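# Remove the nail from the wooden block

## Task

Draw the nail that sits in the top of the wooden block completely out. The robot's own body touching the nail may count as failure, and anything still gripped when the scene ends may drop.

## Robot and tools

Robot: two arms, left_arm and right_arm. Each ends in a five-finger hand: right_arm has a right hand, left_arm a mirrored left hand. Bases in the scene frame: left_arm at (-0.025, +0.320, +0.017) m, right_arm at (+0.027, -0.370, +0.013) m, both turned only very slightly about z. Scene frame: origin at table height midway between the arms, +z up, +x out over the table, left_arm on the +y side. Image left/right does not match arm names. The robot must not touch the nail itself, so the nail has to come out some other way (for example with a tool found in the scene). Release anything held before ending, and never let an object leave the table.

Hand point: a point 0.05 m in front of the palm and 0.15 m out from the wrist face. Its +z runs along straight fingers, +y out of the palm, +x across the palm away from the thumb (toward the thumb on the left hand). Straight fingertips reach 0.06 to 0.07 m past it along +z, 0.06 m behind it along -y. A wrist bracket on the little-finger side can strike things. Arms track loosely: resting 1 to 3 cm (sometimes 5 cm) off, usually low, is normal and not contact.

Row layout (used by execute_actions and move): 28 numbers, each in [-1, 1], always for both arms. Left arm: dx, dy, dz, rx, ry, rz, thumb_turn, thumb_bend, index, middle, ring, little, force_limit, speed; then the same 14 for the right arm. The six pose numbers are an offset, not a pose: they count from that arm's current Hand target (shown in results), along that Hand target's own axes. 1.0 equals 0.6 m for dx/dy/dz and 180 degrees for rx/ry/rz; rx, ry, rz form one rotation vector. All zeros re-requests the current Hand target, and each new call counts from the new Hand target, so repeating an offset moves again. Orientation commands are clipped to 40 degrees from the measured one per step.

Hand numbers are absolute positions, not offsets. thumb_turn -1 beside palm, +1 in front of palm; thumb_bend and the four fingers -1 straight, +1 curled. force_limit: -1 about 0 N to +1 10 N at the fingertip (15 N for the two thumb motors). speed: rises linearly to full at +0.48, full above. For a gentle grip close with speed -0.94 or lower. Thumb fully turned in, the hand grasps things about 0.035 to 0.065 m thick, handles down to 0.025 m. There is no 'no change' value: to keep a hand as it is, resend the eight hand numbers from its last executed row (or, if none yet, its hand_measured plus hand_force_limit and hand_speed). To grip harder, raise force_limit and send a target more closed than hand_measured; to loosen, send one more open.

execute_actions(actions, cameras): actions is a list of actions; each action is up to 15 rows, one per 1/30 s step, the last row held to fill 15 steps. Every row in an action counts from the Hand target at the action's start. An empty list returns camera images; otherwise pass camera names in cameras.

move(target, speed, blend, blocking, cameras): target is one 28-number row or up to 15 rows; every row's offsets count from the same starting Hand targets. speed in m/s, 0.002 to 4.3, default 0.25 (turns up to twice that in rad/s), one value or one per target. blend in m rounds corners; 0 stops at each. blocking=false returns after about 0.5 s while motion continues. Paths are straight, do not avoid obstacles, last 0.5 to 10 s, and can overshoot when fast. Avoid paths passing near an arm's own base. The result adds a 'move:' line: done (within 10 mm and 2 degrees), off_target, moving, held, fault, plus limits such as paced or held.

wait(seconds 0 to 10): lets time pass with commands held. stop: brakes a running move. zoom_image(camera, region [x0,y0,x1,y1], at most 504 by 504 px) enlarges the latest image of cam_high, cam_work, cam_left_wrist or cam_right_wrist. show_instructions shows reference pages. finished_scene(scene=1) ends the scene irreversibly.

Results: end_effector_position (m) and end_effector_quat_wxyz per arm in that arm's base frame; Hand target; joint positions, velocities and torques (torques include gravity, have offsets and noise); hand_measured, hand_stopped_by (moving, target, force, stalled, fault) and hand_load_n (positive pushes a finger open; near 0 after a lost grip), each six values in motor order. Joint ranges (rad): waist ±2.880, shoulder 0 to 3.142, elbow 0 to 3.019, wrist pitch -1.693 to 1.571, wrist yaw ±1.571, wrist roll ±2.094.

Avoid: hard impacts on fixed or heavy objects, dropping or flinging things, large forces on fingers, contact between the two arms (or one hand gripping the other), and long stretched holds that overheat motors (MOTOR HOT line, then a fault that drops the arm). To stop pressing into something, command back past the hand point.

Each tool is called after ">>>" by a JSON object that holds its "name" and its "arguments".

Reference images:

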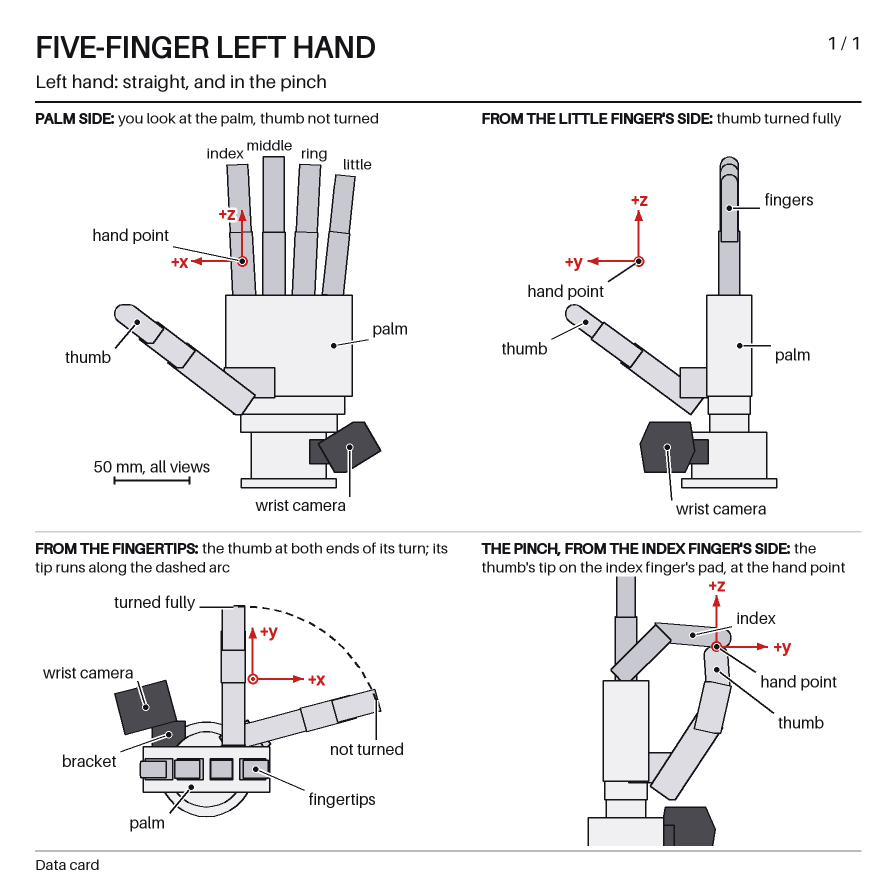

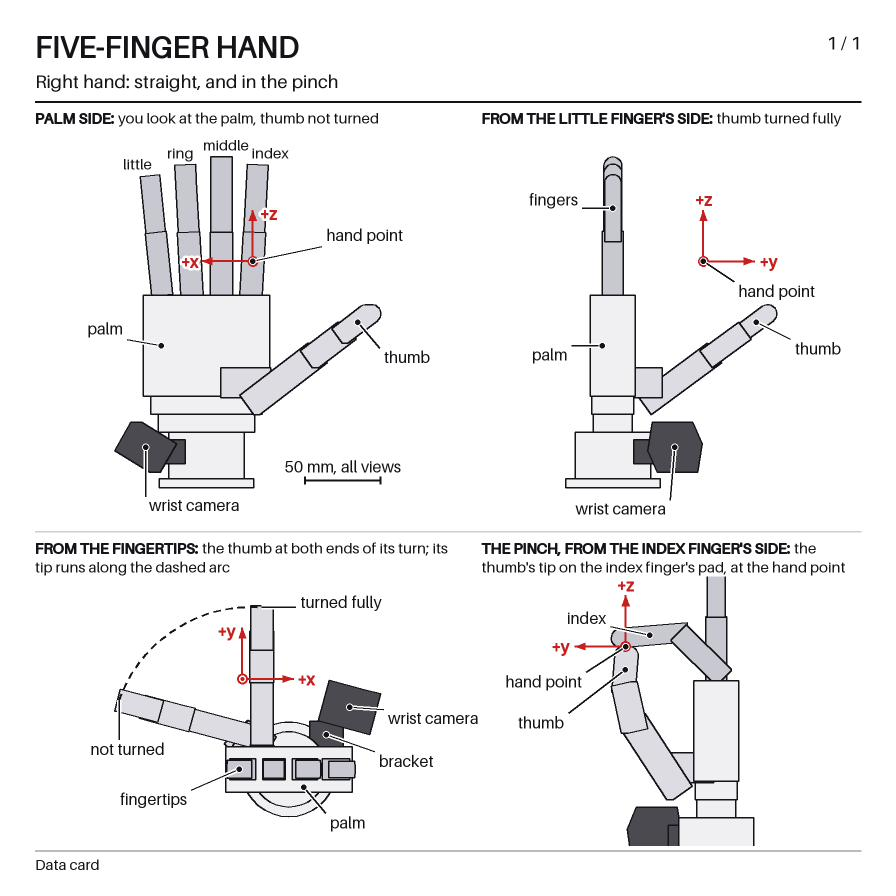

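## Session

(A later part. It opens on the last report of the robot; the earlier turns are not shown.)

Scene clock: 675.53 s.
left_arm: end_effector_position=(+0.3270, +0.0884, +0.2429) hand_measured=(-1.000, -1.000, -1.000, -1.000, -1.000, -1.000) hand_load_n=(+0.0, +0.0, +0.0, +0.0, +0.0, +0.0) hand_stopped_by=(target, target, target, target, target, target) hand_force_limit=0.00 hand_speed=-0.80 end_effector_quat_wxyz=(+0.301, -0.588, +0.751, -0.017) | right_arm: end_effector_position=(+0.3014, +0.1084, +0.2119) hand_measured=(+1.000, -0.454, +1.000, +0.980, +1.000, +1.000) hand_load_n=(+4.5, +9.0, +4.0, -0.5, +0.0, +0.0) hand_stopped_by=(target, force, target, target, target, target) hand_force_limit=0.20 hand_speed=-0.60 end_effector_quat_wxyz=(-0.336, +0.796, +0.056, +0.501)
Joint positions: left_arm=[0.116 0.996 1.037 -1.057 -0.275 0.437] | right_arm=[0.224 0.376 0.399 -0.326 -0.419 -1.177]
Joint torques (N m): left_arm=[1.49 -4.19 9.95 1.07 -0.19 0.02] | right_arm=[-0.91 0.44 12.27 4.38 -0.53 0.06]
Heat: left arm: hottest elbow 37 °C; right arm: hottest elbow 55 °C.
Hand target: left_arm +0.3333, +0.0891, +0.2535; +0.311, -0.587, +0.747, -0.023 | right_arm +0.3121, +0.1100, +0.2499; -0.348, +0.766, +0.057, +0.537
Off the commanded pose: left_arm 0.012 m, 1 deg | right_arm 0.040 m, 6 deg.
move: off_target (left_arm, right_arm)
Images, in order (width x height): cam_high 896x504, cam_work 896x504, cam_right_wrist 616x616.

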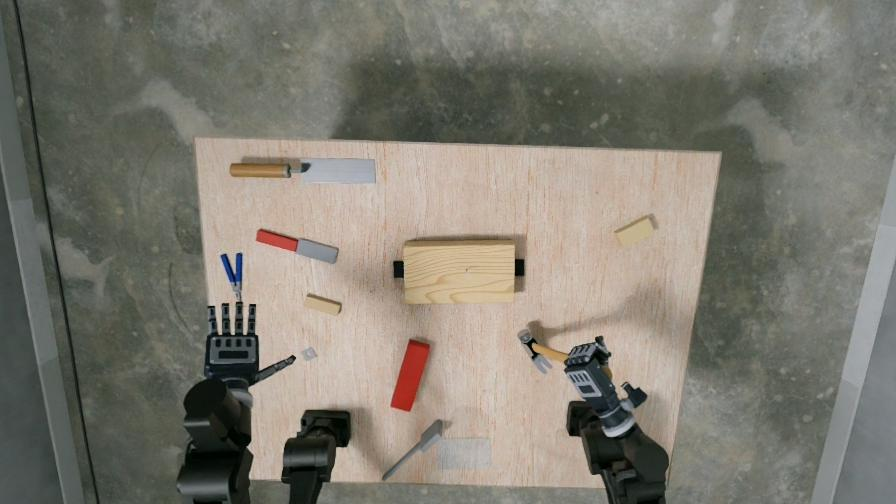

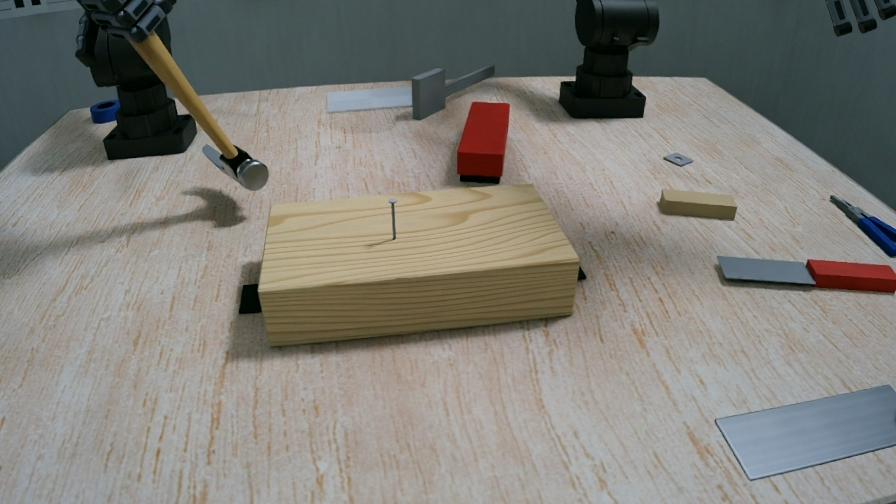

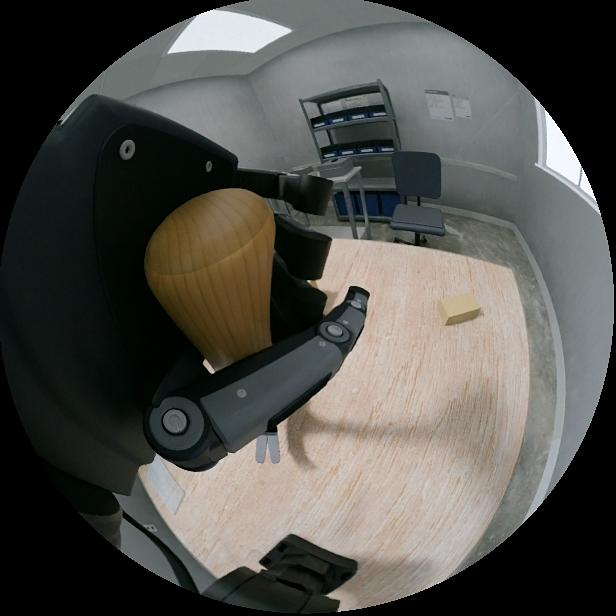

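>>> {"name": "move", "arguments": {"target": [0,0,0,0,0,0,-1,-1,-1,-1,-1,-1,0,-0.8,0.0358,0.016,0.0375,0.0842,0.039,-0.164,1,1.0,1.0,0.98,1.0,1.0,0.2,-0.6], "speed": 0.15, "cameras": ["cam_high","cam_right_wrist","cam_work"]}}

>>> {"name": "zoom_image", "arguments": {"camera": "cam_work", "region": [60, 0, 360, 240]}}

>>> {"name": "zoom_image", "arguments": {"camera": "cam_high", "region": [475, 275, 655, 425]}}

Scene clock: 687.53 s.
left_arm: end_effector_position=(+0.3270, +0.0884, +0.2429) hand_measured=(-1.000, -1.000, -1.000, -1.000, -1.000, -1.000) hand_load_n=(+0.0, +0.0, +0.0, +0.0, +0.0, +0.0) hand_stopped_by=(target, target, target, target, target, target) hand_force_limit=0.00 hand_speed=-0.80 end_effector_quat_wxyz=(+0.301, -0.588, +0.751, -0.017) | right_arm: end_effector_position=(+0.3392, +0.1134, +0.2537) hand_measured=(+1.000, -0.454, +1.000, +0.980, +1.000, +1.000) hand_load_n=(+3.0, +8.5, +0.0, -0.5, +0.0, +0.0) hand_stopped_by=(target, force, target, target, target, target) hand_force_limit=0.20 hand_speed=-0.60 end_effector_quat_wxyz=(-0.308, +0.648, +0.294, +0.632)
Joint positions: left_arm=[0.116 0.996 1.037 -1.057 -0.275 0.437] | right_arm=[0.014 0.504 0.285 0.199 -0.866 -1.559]
Joint torques (N m): left_arm=[1.55 -4.07 9.94 1.07 -0.2 0.02] | right_arm=[-0.91 2.32 9.51 2.91 -0.24 -0.29]
Heat: left arm: hottest elbow 37 °C; right arm: hottest elbow 51 °C.
Hand target: left_arm +0.3333, +0.0891, +0.2535; +0.311, -0.587, +0.747, -0.023 | right_arm +0.3431, +0.1100, +0.2599; -0.299, +0.641, +0.298, +0.641
Off the commanded pose: left_arm 0.012 m, 1 deg | right_arm 0.008 m, 2 deg.
move: off_target (left_arm)
Images, in order (width x height): cam_high 896x504, cam_work 896x504, cam_right_wrist 616x616.

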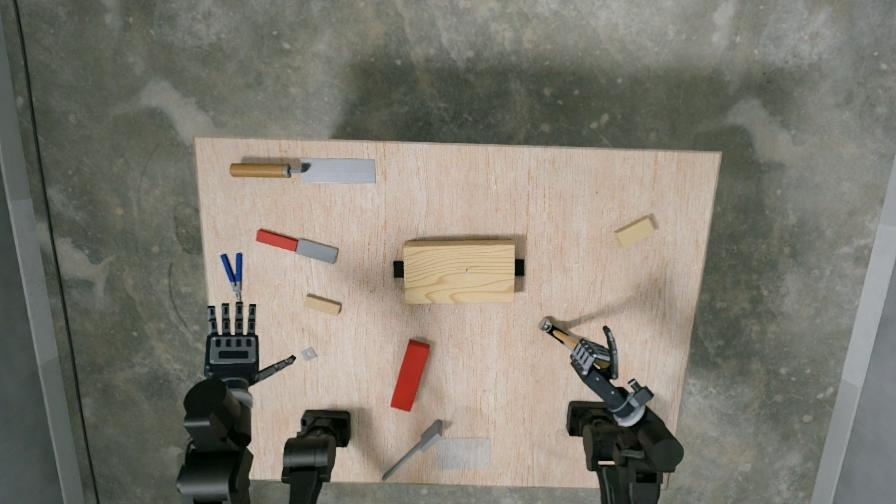

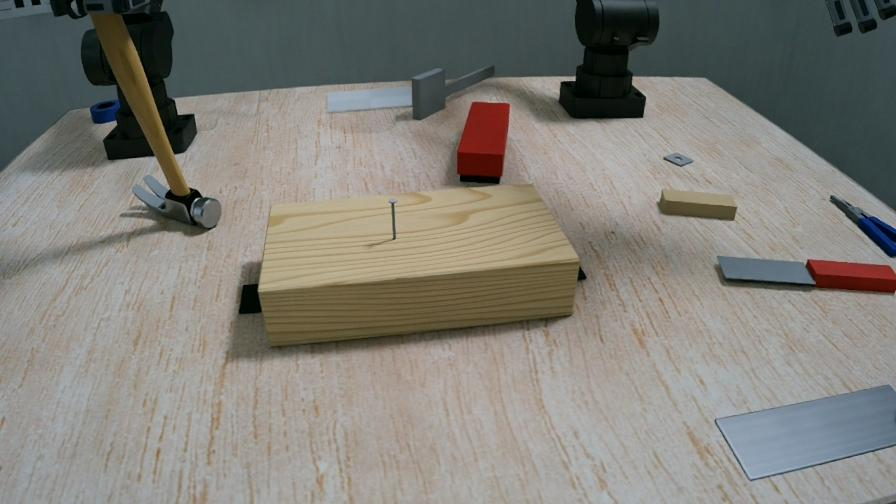

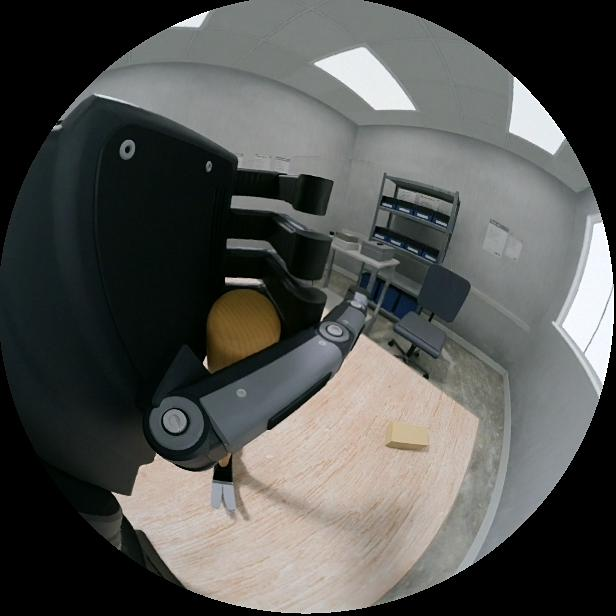

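Scaled by 1.680 from the camera's 896x504 image, which has a finer 1280x720 frame.

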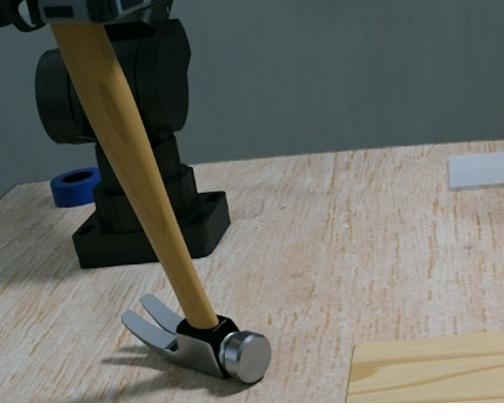

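Scaled by 2.800 from the camera's 896x504 image, which has a finer 1280x720 frame.

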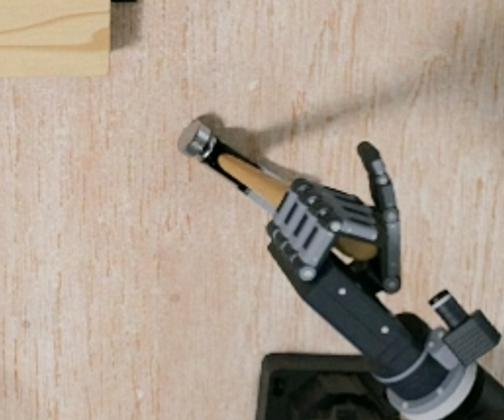

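>>> {"name": "move", "arguments": {"target": [0,0,0,0,0,0,-1,-1,-1,-1,-1,-1,0,-0.8,0,0,0,0,0,0,1,-1.0,0.3,0.3,0.8,0.8,0.2,-0.5], "speed": 0.1, "cameras": ["cam_high","cam_right_wrist","cam_work"]}}

>>> {"name": "zoom_image", "arguments": {"camera": "cam_work", "region": [60, 0, 360, 240]}}

>>> {"name": "zoom_image", "arguments": {"camera": "cam_high", "region": [520, 285, 670, 435]}}

Scene clock: 707.90 s.
left_arm: end_effector_position=(+0.3270, +0.0884, +0.2429) hand_measured=(-1.000, -1.000, -1.000, -1.000, -1.000, -1.000) hand_load_n=(+0.0, +0.0, +0.0, +0.0, +0.0, +0.0) hand_stopped_by=(target, target, target, target, target, target) hand_force_limit=0.00 hand_speed=-0.80 end_effector_quat_wxyz=(+0.301, -0.588, +0.751, -0.017) | right_arm: end_effector_position=(+0.3393, +0.1134, +0.2536) hand_measured=(+1.000, -1.000, +0.300, +0.300, +0.800, +0.800) hand_load_n=(+0.5, +0.5, +0.0, +0.0, +0.0, +0.0) hand_stopped_by=(target, target, target, target, target, target) hand_force_limit=0.20 hand_speed=-0.50 end_effector_quat_wxyz=(-0.307, +0.648, +0.295, +0.632)
Joint positions: left_arm=[0.116 0.996 1.037 -1.057 -0.275 0.437] | right_arm=[0.014 0.504 0.285 0.199 -0.866 -1.56]
Joint torques (N m): left_arm=[1.49 -4.19 9.94 1.06 -0.2 0.03] | right_arm=[-0.79 2.14 9.47 2.91 -0.23 -0.27]
Heat: left arm: hottest elbow 37 °C; right arm: hottest elbow 47 °C.
Hand target: left_arm +0.3333, +0.0891, +0.2535; +0.311, -0.587, +0.747, -0.023 | right_arm +0.3431, +0.1100, +0.2598; -0.299, +0.641, +0.298, +0.641
Off the commanded pose: left_arm 0.012 m, 1 deg | right_arm 0.008 m, 2 deg.
move: off_target (left_arm)
Images, in order (width x height): cam_high 896x504, cam_work 896x504, cam_right_wrist 616x616.

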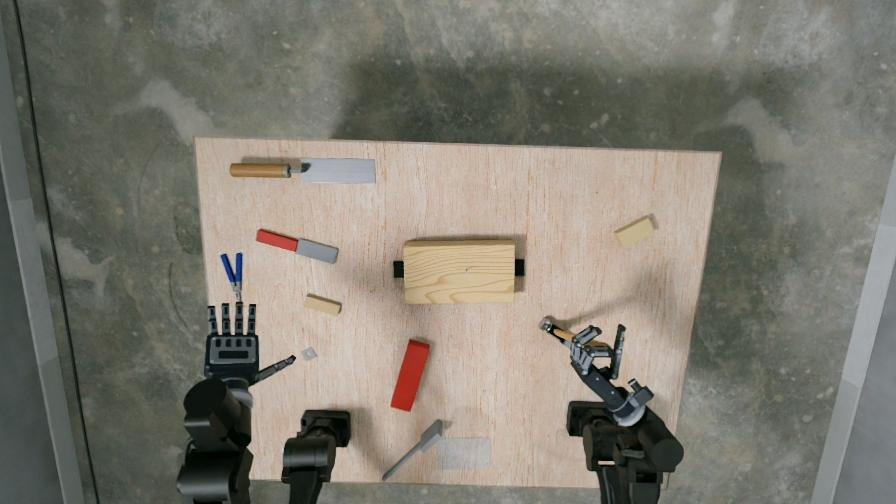

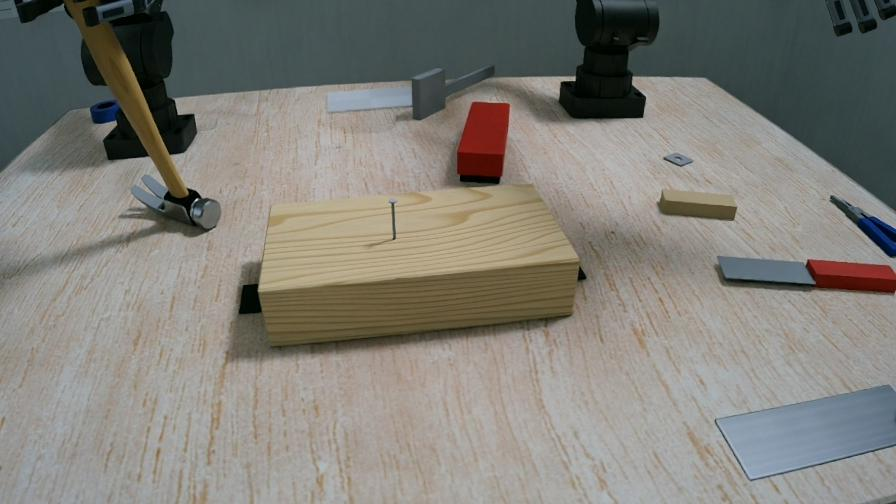

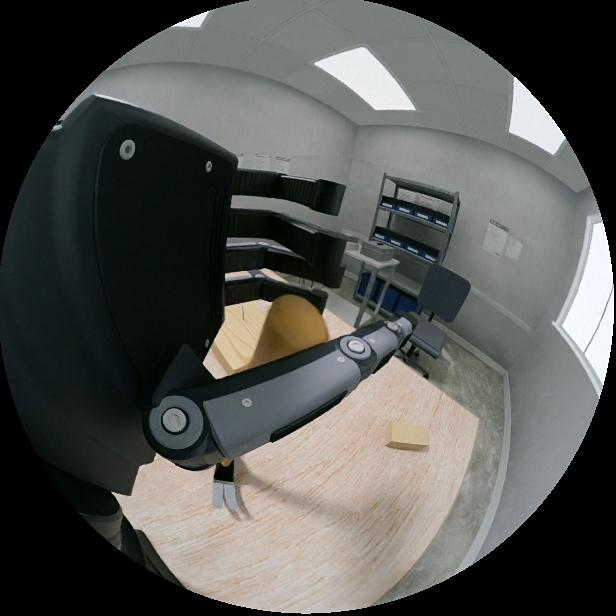

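Scaled by 1.680 from the camera's 896x504 image, which has a finer 1280x720 frame.

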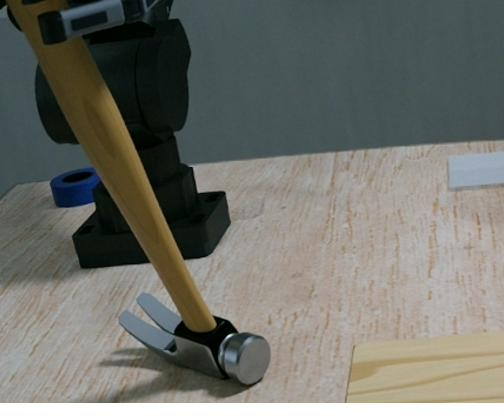

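Scaled by 3.360 from the camera's 896x504 image, which has a finer 1280x720 frame.

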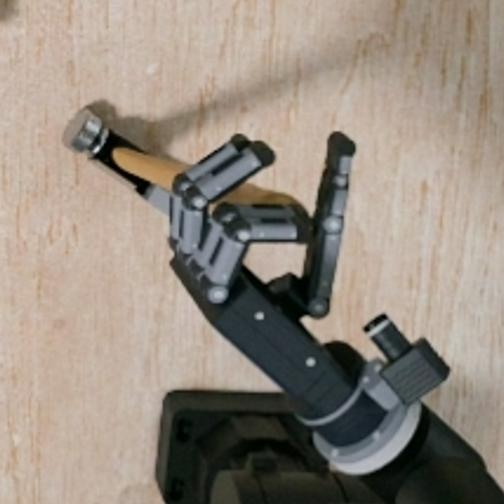

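>>> {"name": "move", "arguments": {"target": [[0,0,0,0,0,0,-1,-1,-1,-1,-1,-1,0,-0.8,0,0,0,0,0,0,1,-1.0,-0.6,-0.6,-0.6,-0.6,0.2,0.2],[0,0,0,0,0,0,-1,-1,-1,-1,-1,-1,0,-0.8,-0.15,0,0,0,0,0,1,-1.0,-0.6,-0.6,-0.6,-0.6,0.2,0.2]], "speed": 0.12, "cameras": ["cam_high","cam_right_wrist","cam_work"]}}

>>> {"name": "zoom_image", "arguments": {"camera": "cam_work", "region": [60, 0, 360, 240]}}

>>> {"name": "zoom_image", "arguments": {"camera": "cam_high", "region": [520, 285, 670, 435]}}

Scene clock: 755.57 s.
left_arm: end_effector_position=(+0.3270, +0.0884, +0.2429) hand_measured=(-1.000, -1.000, -1.000, -1.000, -1.000, -1.000) hand_load_n=(+0.0, +0.0, +0.0, +0.0, +0.0, +0.0) hand_stopped_by=(target, target, target, target, target, target) hand_force_limit=0.00 hand_speed=-0.80 end_effector_quat_wxyz=(+0.301, -0.588, +0.751, -0.017) | right_arm: end_effector_position=(+0.3407, +0.1127, +0.1661) hand_measured=(+1.000, -1.000, -0.600, -0.600, -0.600, -0.600) hand_load_n=(+0.0, +0.0, -0.5, +0.0, +0.0, +0.0) hand_stopped_by=(target, target, target, target, target, target) hand_force_limit=0.20 hand_speed=0.20 end_effector_quat_wxyz=(-0.301, +0.645, +0.300, +0.635)
Joint positions: left_arm=[0.116 0.996 1.037 -1.057 -0.275 0.437] | right_arm=[0.013 0.799 0.092 0.69 -0.865 -1.578]
Joint torques (N m): left_arm=[1.44 -4.13 9.96 1.07 -0.19 0.03] | right_arm=[-0.85 0.91 7.58 2.99 -0.23 -0.07]
Heat: left arm: hottest elbow 37 °C; right arm: hottest elbow 42 °C.
Hand target: left_arm +0.3333, +0.0891, +0.2535; +0.311, -0.587, +0.747, -0.023 | right_arm +0.3431, +0.1102, +0.1699; -0.299, +0.641, +0.298, +0.641
Off the commanded pose: left_arm 0.012 m, 1 deg | right_arm 0.005 m, 1 deg.
move: off_target (left_arm)
Images, in order (width x height): cam_high 896x504, cam_work 896x504, cam_right_wrist 616x616.

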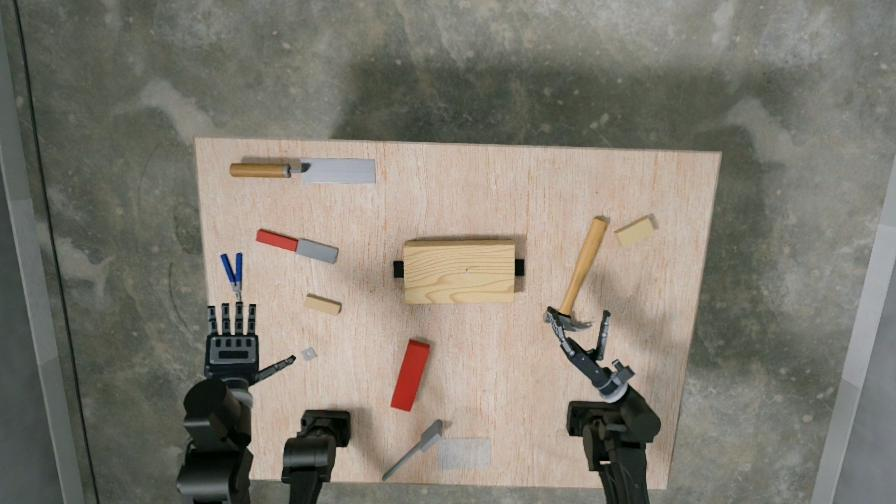

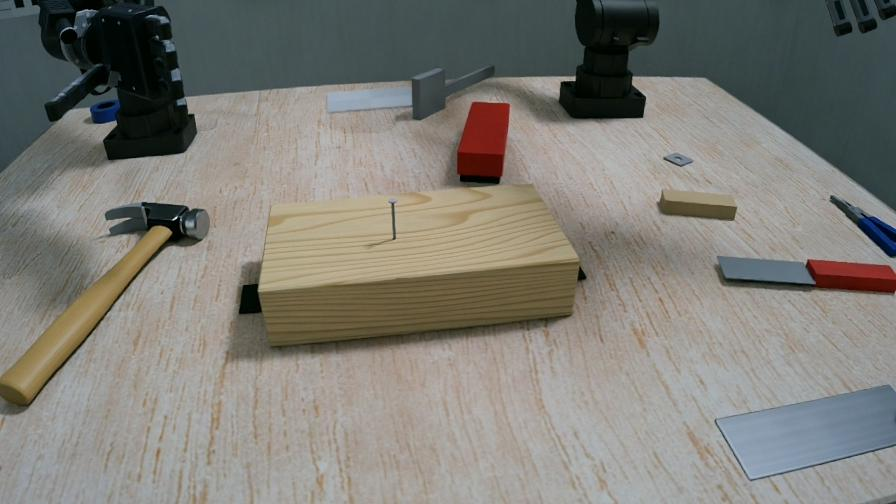

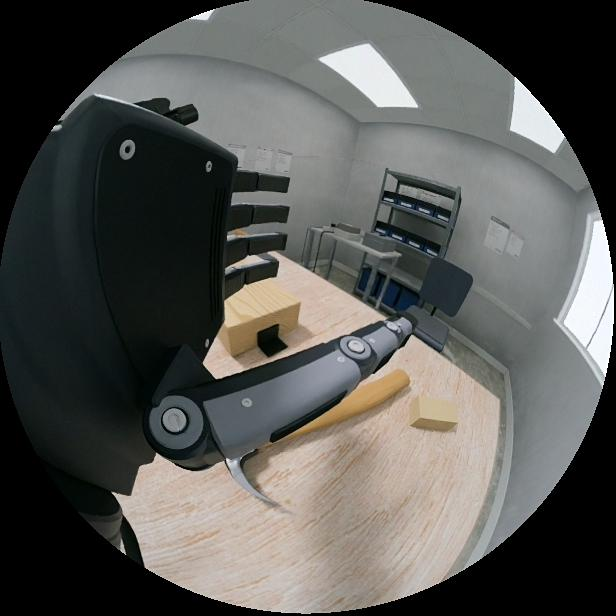

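Scaled by 1.680 from the camera's 896x504 image, which has a finer 1280x720 frame.

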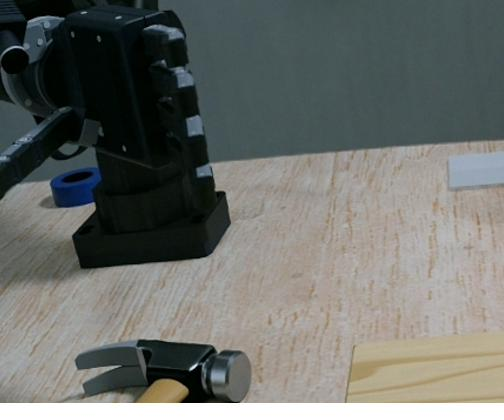

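Scaled by 3.360 from the camera's 896x504 image, which has a finer 1280x720 frame.

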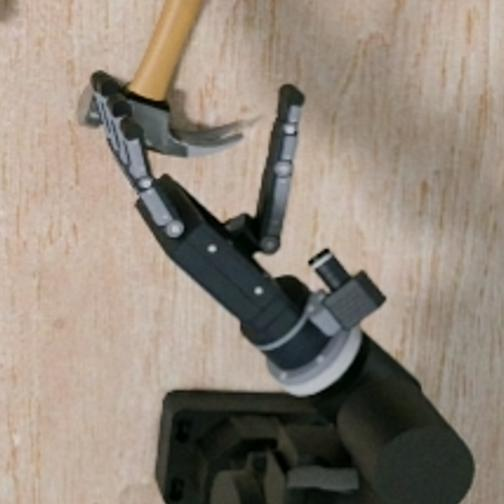

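>>> {"name": "move", "arguments": {"target": [[0,0,0,0,0,0,-1,-1,-1,-1,-1,-1,0,-0.8,0.1667,0.0792,-0.0423,-0.0088,-0.1173,0.2207,1,-1.0,-0.5,-0.5,-0.5,-0.5,0.2,0.2],[0,0,0,0,0,0,-1,-1,-1,-1,-1,-1,0,-0.8,-0.1333,0.1697,0.0183,-0.0175,-0.2347,0.4415,1,-1.0,-0.5,-0.5,-0.5,-0.5,0.2,0.2]], "speed": 0.25, "blend": [0.03, 0], "cameras": ["cam_high","cam_right_wrist","cam_work"]}}

>>> {"name": "zoom_image", "arguments": {"camera": "cam_high", "region": [520, 195, 690, 365]}}

>>> {"name": "zoom_image", "arguments": {"camera": "cam_work", "region": [0, 100, 300, 440]}}

Scene clock: 801.23 s.
left_arm: end_effector_position=(+0.3270, +0.0884, +0.2429) hand_measured=(-1.000, -1.000, -1.000, -1.000, -1.000, -1.000) hand_load_n=(-0.5, +0.0, +0.5, +0.0, +0.0, +0.0) hand_stopped_by=(target, target, target, target, target, target) hand_force_limit=0.00 hand_speed=-0.80 end_effector_quat_wxyz=(+0.301, -0.588, +0.751, -0.017) | right_arm: end_effector_position=(+0.4154, +0.0514, +0.0805) hand_measured=(+1.000, -1.000, -0.500, -0.500, -0.500, -0.500) hand_load_n=(+0.0, +0.0, +0.0, -0.5, +0.0, +0.0) hand_stopped_by=(target, target, target, target, target, target) hand_force_limit=0.20 hand_speed=0.20 end_effector_quat_wxyz=(-0.498, +0.858, -0.114, +0.057)
Joint positions: left_arm=[0.116 0.996 1.037 -1.057 -0.275 0.437] | right_arm=[-0.216 1.589 1.022 -0.951 -1.048 -1.491]
Joint torques (N m): left_arm=[1.49 -4.19 9.96 1.07 -0.2 0.03] | right_arm=[0.97 -9.99 10 -0.24 -0.78 -0.1]
Heat: left arm: hottest elbow 38 °C; right arm: hottest elbow 39 °C.
Hand target: left_arm +0.3333, +0.0891, +0.2535; +0.311, -0.587, +0.747, -0.023 | right_arm +0.4281, +0.0533, +0.0897; -0.497, +0.859, -0.106, +0.061
Off the commanded pose: left_arm 0.012 m, 1 deg | right_arm 0.016 m, 1 deg.
move: off_target (left_arm, right_arm)
Images, in order (width x height): cam_high 896x504, cam_work 896x504, cam_right_wrist 616x616.

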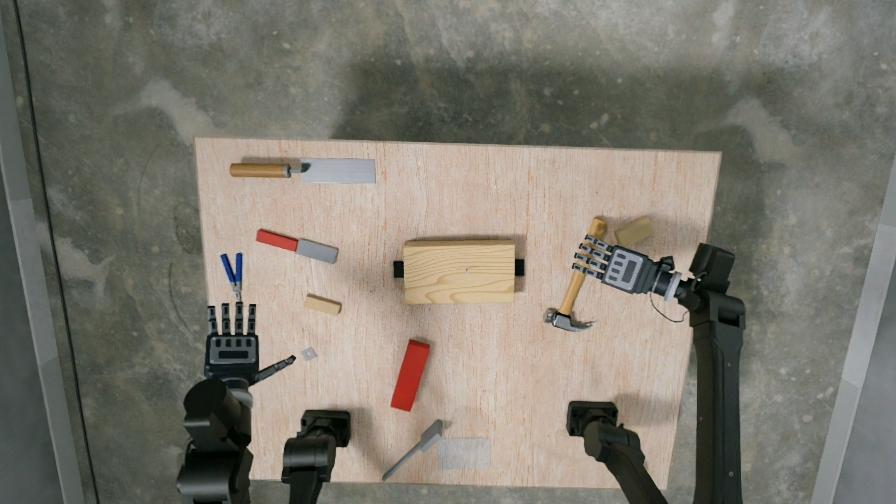

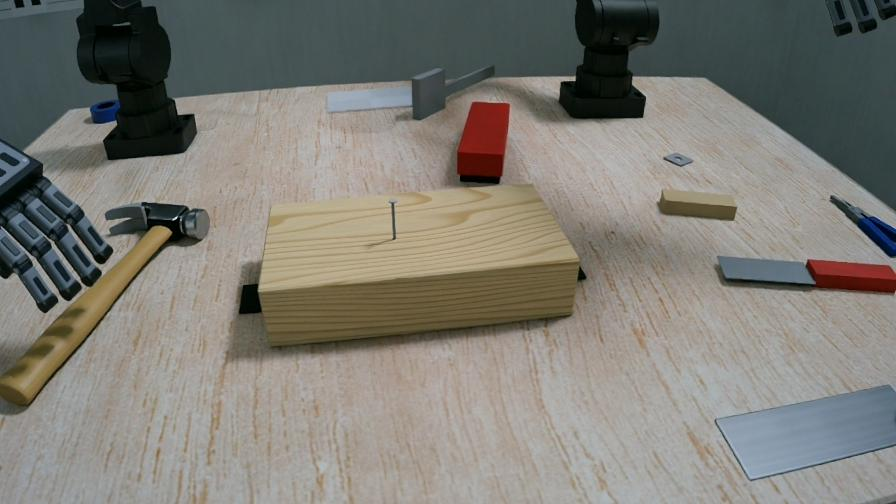

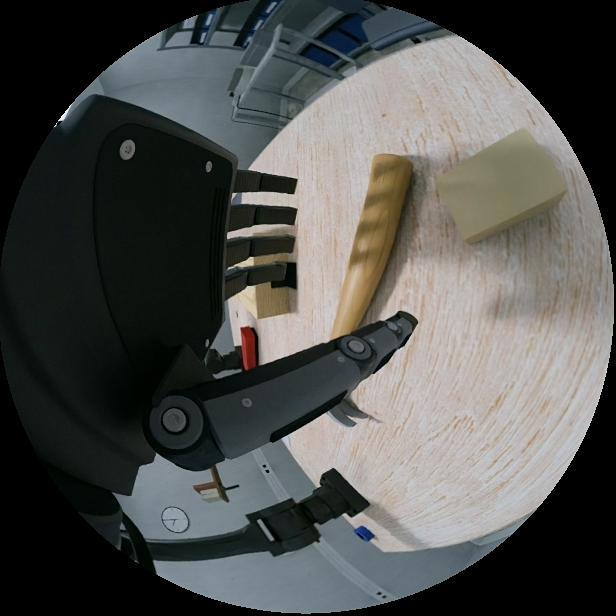

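Scaled by 2.965 from the camera's 896x504 image, which has a finer 1280x720 frame.

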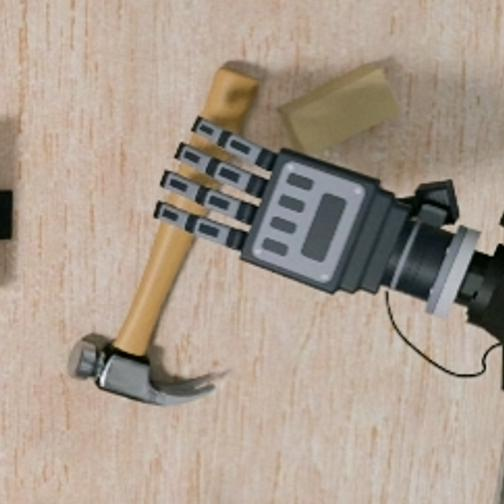

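Scaled by 1.482 from the camera's 896x504 image, which has a finer 1280x720 frame.

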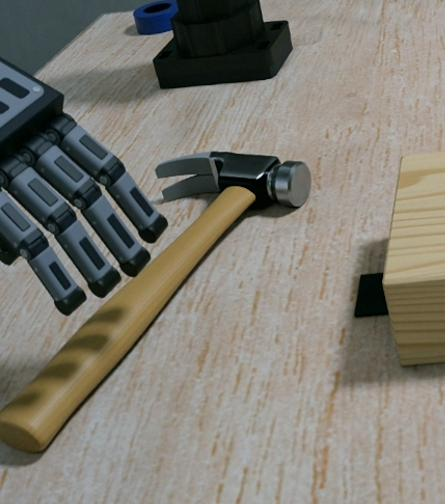

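>>> {"name": "move", "arguments": {"target": [[0,0,0,0,0,0,-1,-1,-1,-1,-1,-1,0,-0.8,0,0,0,0,0,0,1,-0.75,-0.5,-0.5,-0.5,-0.5,0.2,0.2],[0,0,0,0,0,0,-1,-1,-1,-1,-1,-1,0,-0.8,0.017,0.0885,0.0593,0,0,0,1,-0.75,-0.5,-0.5,-0.5,-0.5,0.2,0.2]], "speed": 0.1, "cameras": ["cam_high","cam_right_wrist","cam_work"]}}

>>> {"name": "zoom_image", "arguments": {"camera": "cam_high", "region": [520, 195, 690, 365]}}

>>> {"name": "zoom_image", "arguments": {"camera": "cam_right_wrist", "region": [200, 100, 500, 430]}}

Scene clock: 814.63 s.
left_arm: end_effector_position=(+0.3270, +0.0884, +0.2429) hand_measured=(-1.000, -1.000, -1.000, -1.000, -1.000, -1.000) hand_load_n=(+0.0, +0.0, +0.0, +0.0, +0.0, +0.0) hand_stopped_by=(target, target, target, target, target, target) hand_force_limit=0.00 hand_speed=-0.80 end_effector_quat_wxyz=(+0.301, -0.588, +0.751, -0.017) | right_arm: end_effector_position=(+0.4364, +0.0507, +0.0295) hand_measured=(+1.000, -0.750, -0.500, -0.500, -0.500, -0.500) hand_load_n=(+0.0, +0.0, +0.0, +0.0, +0.0, +0.0) hand_stopped_by=(target, target, target, target, target, target) hand_force_limit=0.20 hand_speed=0.20 end_effector_quat_wxyz=(-0.497, +0.859, -0.108, +0.063)
Joint positions: left_arm=[0.116 0.996 1.037 -1.057 -0.275 0.437] | right_arm=[-0.207 1.711 1.018 -0.802 -1.048 -1.483]
Joint torques (N m): left_arm=[1.49 -4.19 9.94 1.07 -0.19 0.03] | right_arm=[0.79 -10.81 6.49 0.9 -0.75 -0.03]
Heat: left arm: hottest elbow 38 °C; right arm: hottest elbow 39 °C.
Hand target: left_arm +0.3333, +0.0891, +0.2535; +0.311, -0.587, +0.747, -0.023 | right_arm +0.4389, +0.0551, +0.0259; -0.497, +0.859, -0.106, +0.061
Off the commanded pose: left_arm 0.012 m, 1 deg | right_arm 0.006 m, 0 deg.
move: off_target (left_arm)
Images, in order (width x height): cam_high 896x504, cam_work 896x504, cam_right_wrist 616x616.

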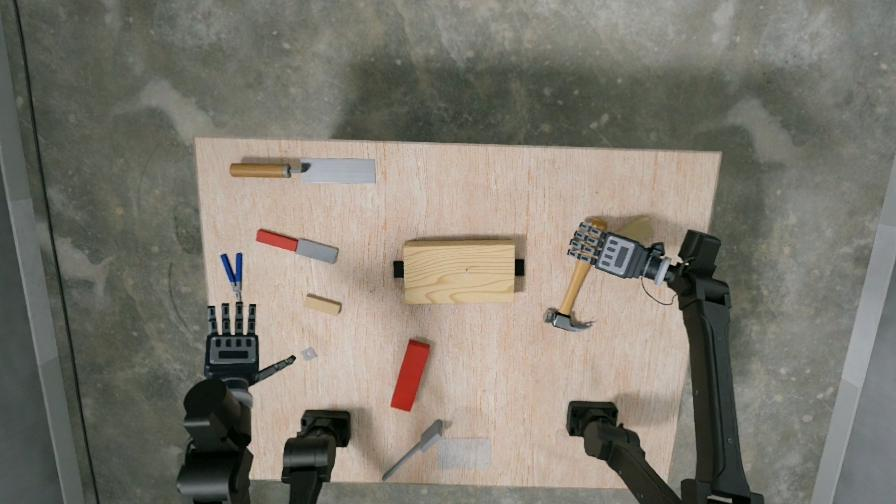

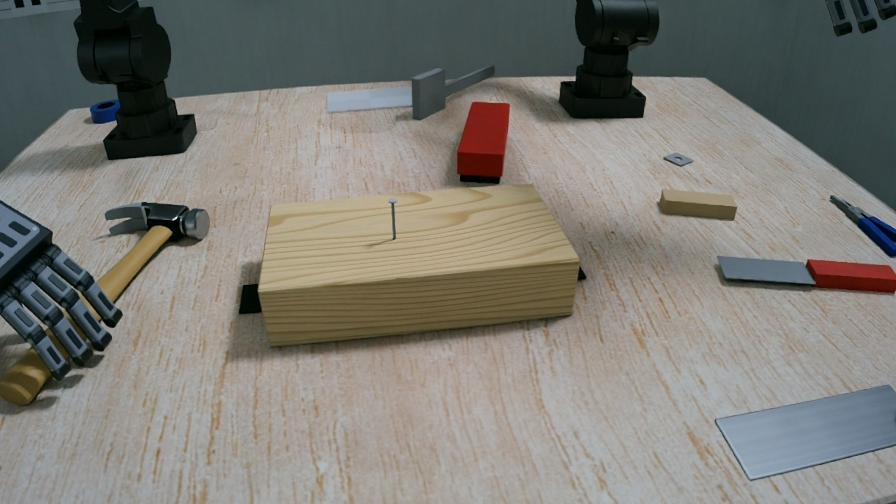

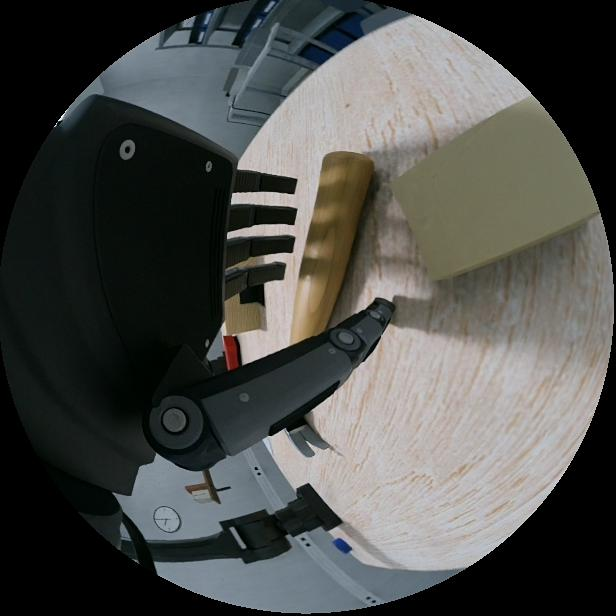

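Scaled by 2.965 from the camera's 896x504 image, which has a finer 1280x720 frame.

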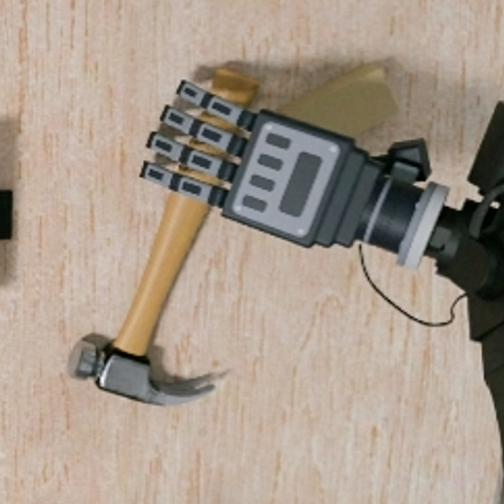

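Scaled by 1.527 from the camera's 616x616 image, which has a finer 880x880 frame.

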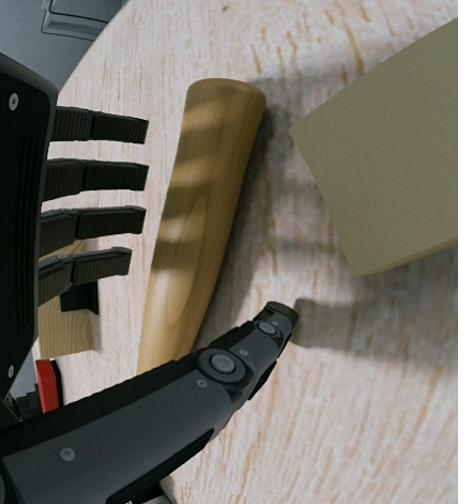

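>>> {"name": "move", "arguments": {"target": [[0,0,0,0,0,0,-1,-1,-1,-1,-1,-1,0,-0.8,0,0.018,0.0104,0,0,0,1,-0.75,-0.5,-0.5,-0.5,-0.5,0.2,0.2],[0,0,0,0,0,0,-1,-1,-1,-1,-1,-1,0,-0.8,0,0.018,0.0104,0,0,0,1,-0.5,-0.5,-0.5,-0.5,-0.5,-0.4,-0.5]], "speed": 0.1, "cameras": ["cam_high","cam_right_wrist","cam_work"]}}

>>> {"name": "zoom_image", "arguments": {"camera": "cam_work", "region": [0, 150, 250, 430]}}

>>> {"name": "zoom_image", "arguments": {"camera": "cam_right_wrist", "region": [200, 100, 500, 430]}}

Scene clock: 823.33 s.
left_arm: end_effector_position=(+0.3270, +0.0884, +0.2429) hand_measured=(-1.000, -1.000, -1.000, -1.000, -1.000, -1.000) hand_load_n=(+0.0, +0.0, +0.0, +0.5, +0.0, +0.0) hand_stopped_by=(target, target, target, target, target, target) hand_force_limit=0.00 hand_speed=-0.80 end_effector_quat_wxyz=(+0.301, -0.588, +0.751, -0.017) | right_arm: end_effector_position=(+0.4385, +0.0504, +0.0214) hand_measured=(+1.000, -0.500, -0.500, -0.500, -0.500, -0.500) hand_load_n=(+0.0, +0.5, +0.0, +0.0, +0.0, +0.0) hand_stopped_by=(target, target, target, target, target, target) hand_force_limit=-0.40 hand_speed=-0.50 end_effector_quat_wxyz=(-0.497, +0.858, -0.110, +0.065)
Joint positions: left_arm=[0.116 0.996 1.037 -1.057 -0.275 0.437] | right_arm=[-0.207 1.726 1.012 -0.769 -1.048 -1.472]
Joint torques (N m): left_arm=[1.49 -4.13 9.94 1.06 -0.19 0.03] | right_arm=[1.38 -10.46 6.11 0.92 -0.76 -0.13]
Heat: left arm: hottest elbow 38 °C; right arm: hottest elbow 39 °C.
Hand target: left_arm +0.3333, +0.0891, +0.2535; +0.311, -0.587, +0.747, -0.023 | right_arm +0.4391, +0.0551, +0.0136; -0.497, +0.859, -0.106, +0.061
Off the commanded pose: left_arm 0.012 m, 1 deg | right_arm 0.009 m, 1 deg.
move: off_target (left_arm); target 2's new numbers were sent with right_arm's hand 0.013 m and 1 deg from that target
Images, in order (width x height): cam_high 896x504, cam_work 896x504, cam_right_wrist 616x616.

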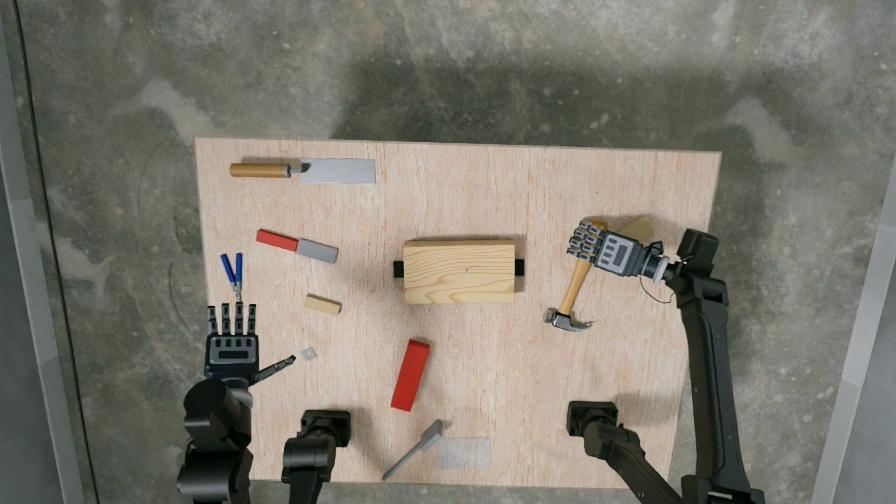

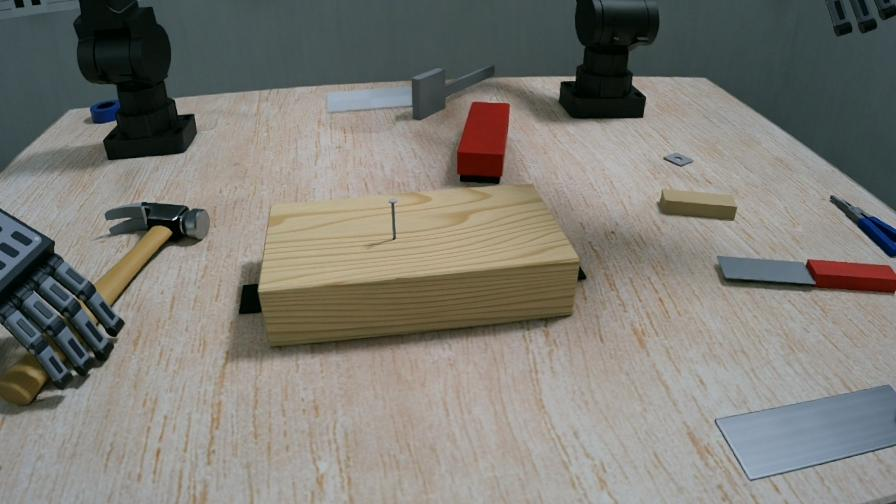

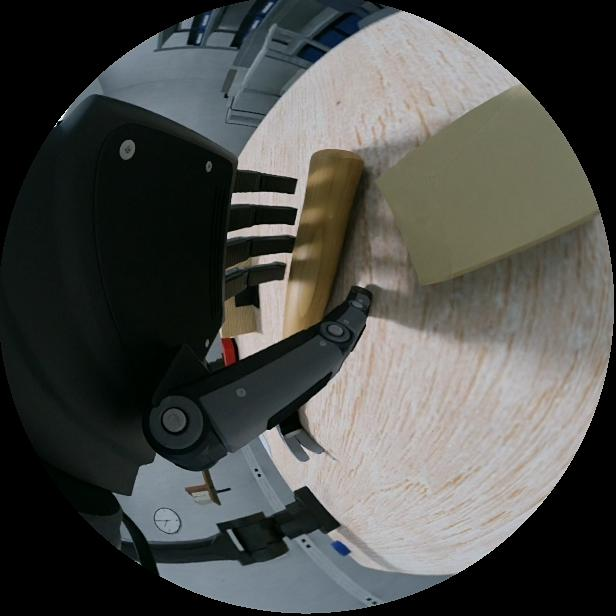

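Scaled by 1.800 from the camera's 896x504 image, which has a finer 1280x720 frame.

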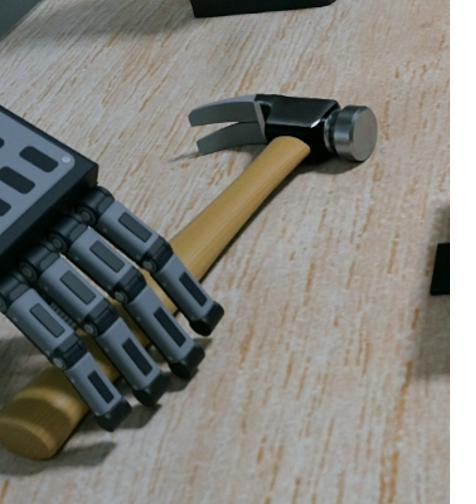

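Scaled by 1.527 from the camera's 616x616 image, which has a finer 880x880 frame.

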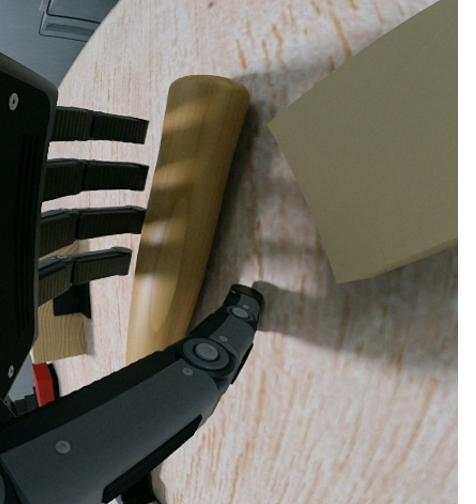

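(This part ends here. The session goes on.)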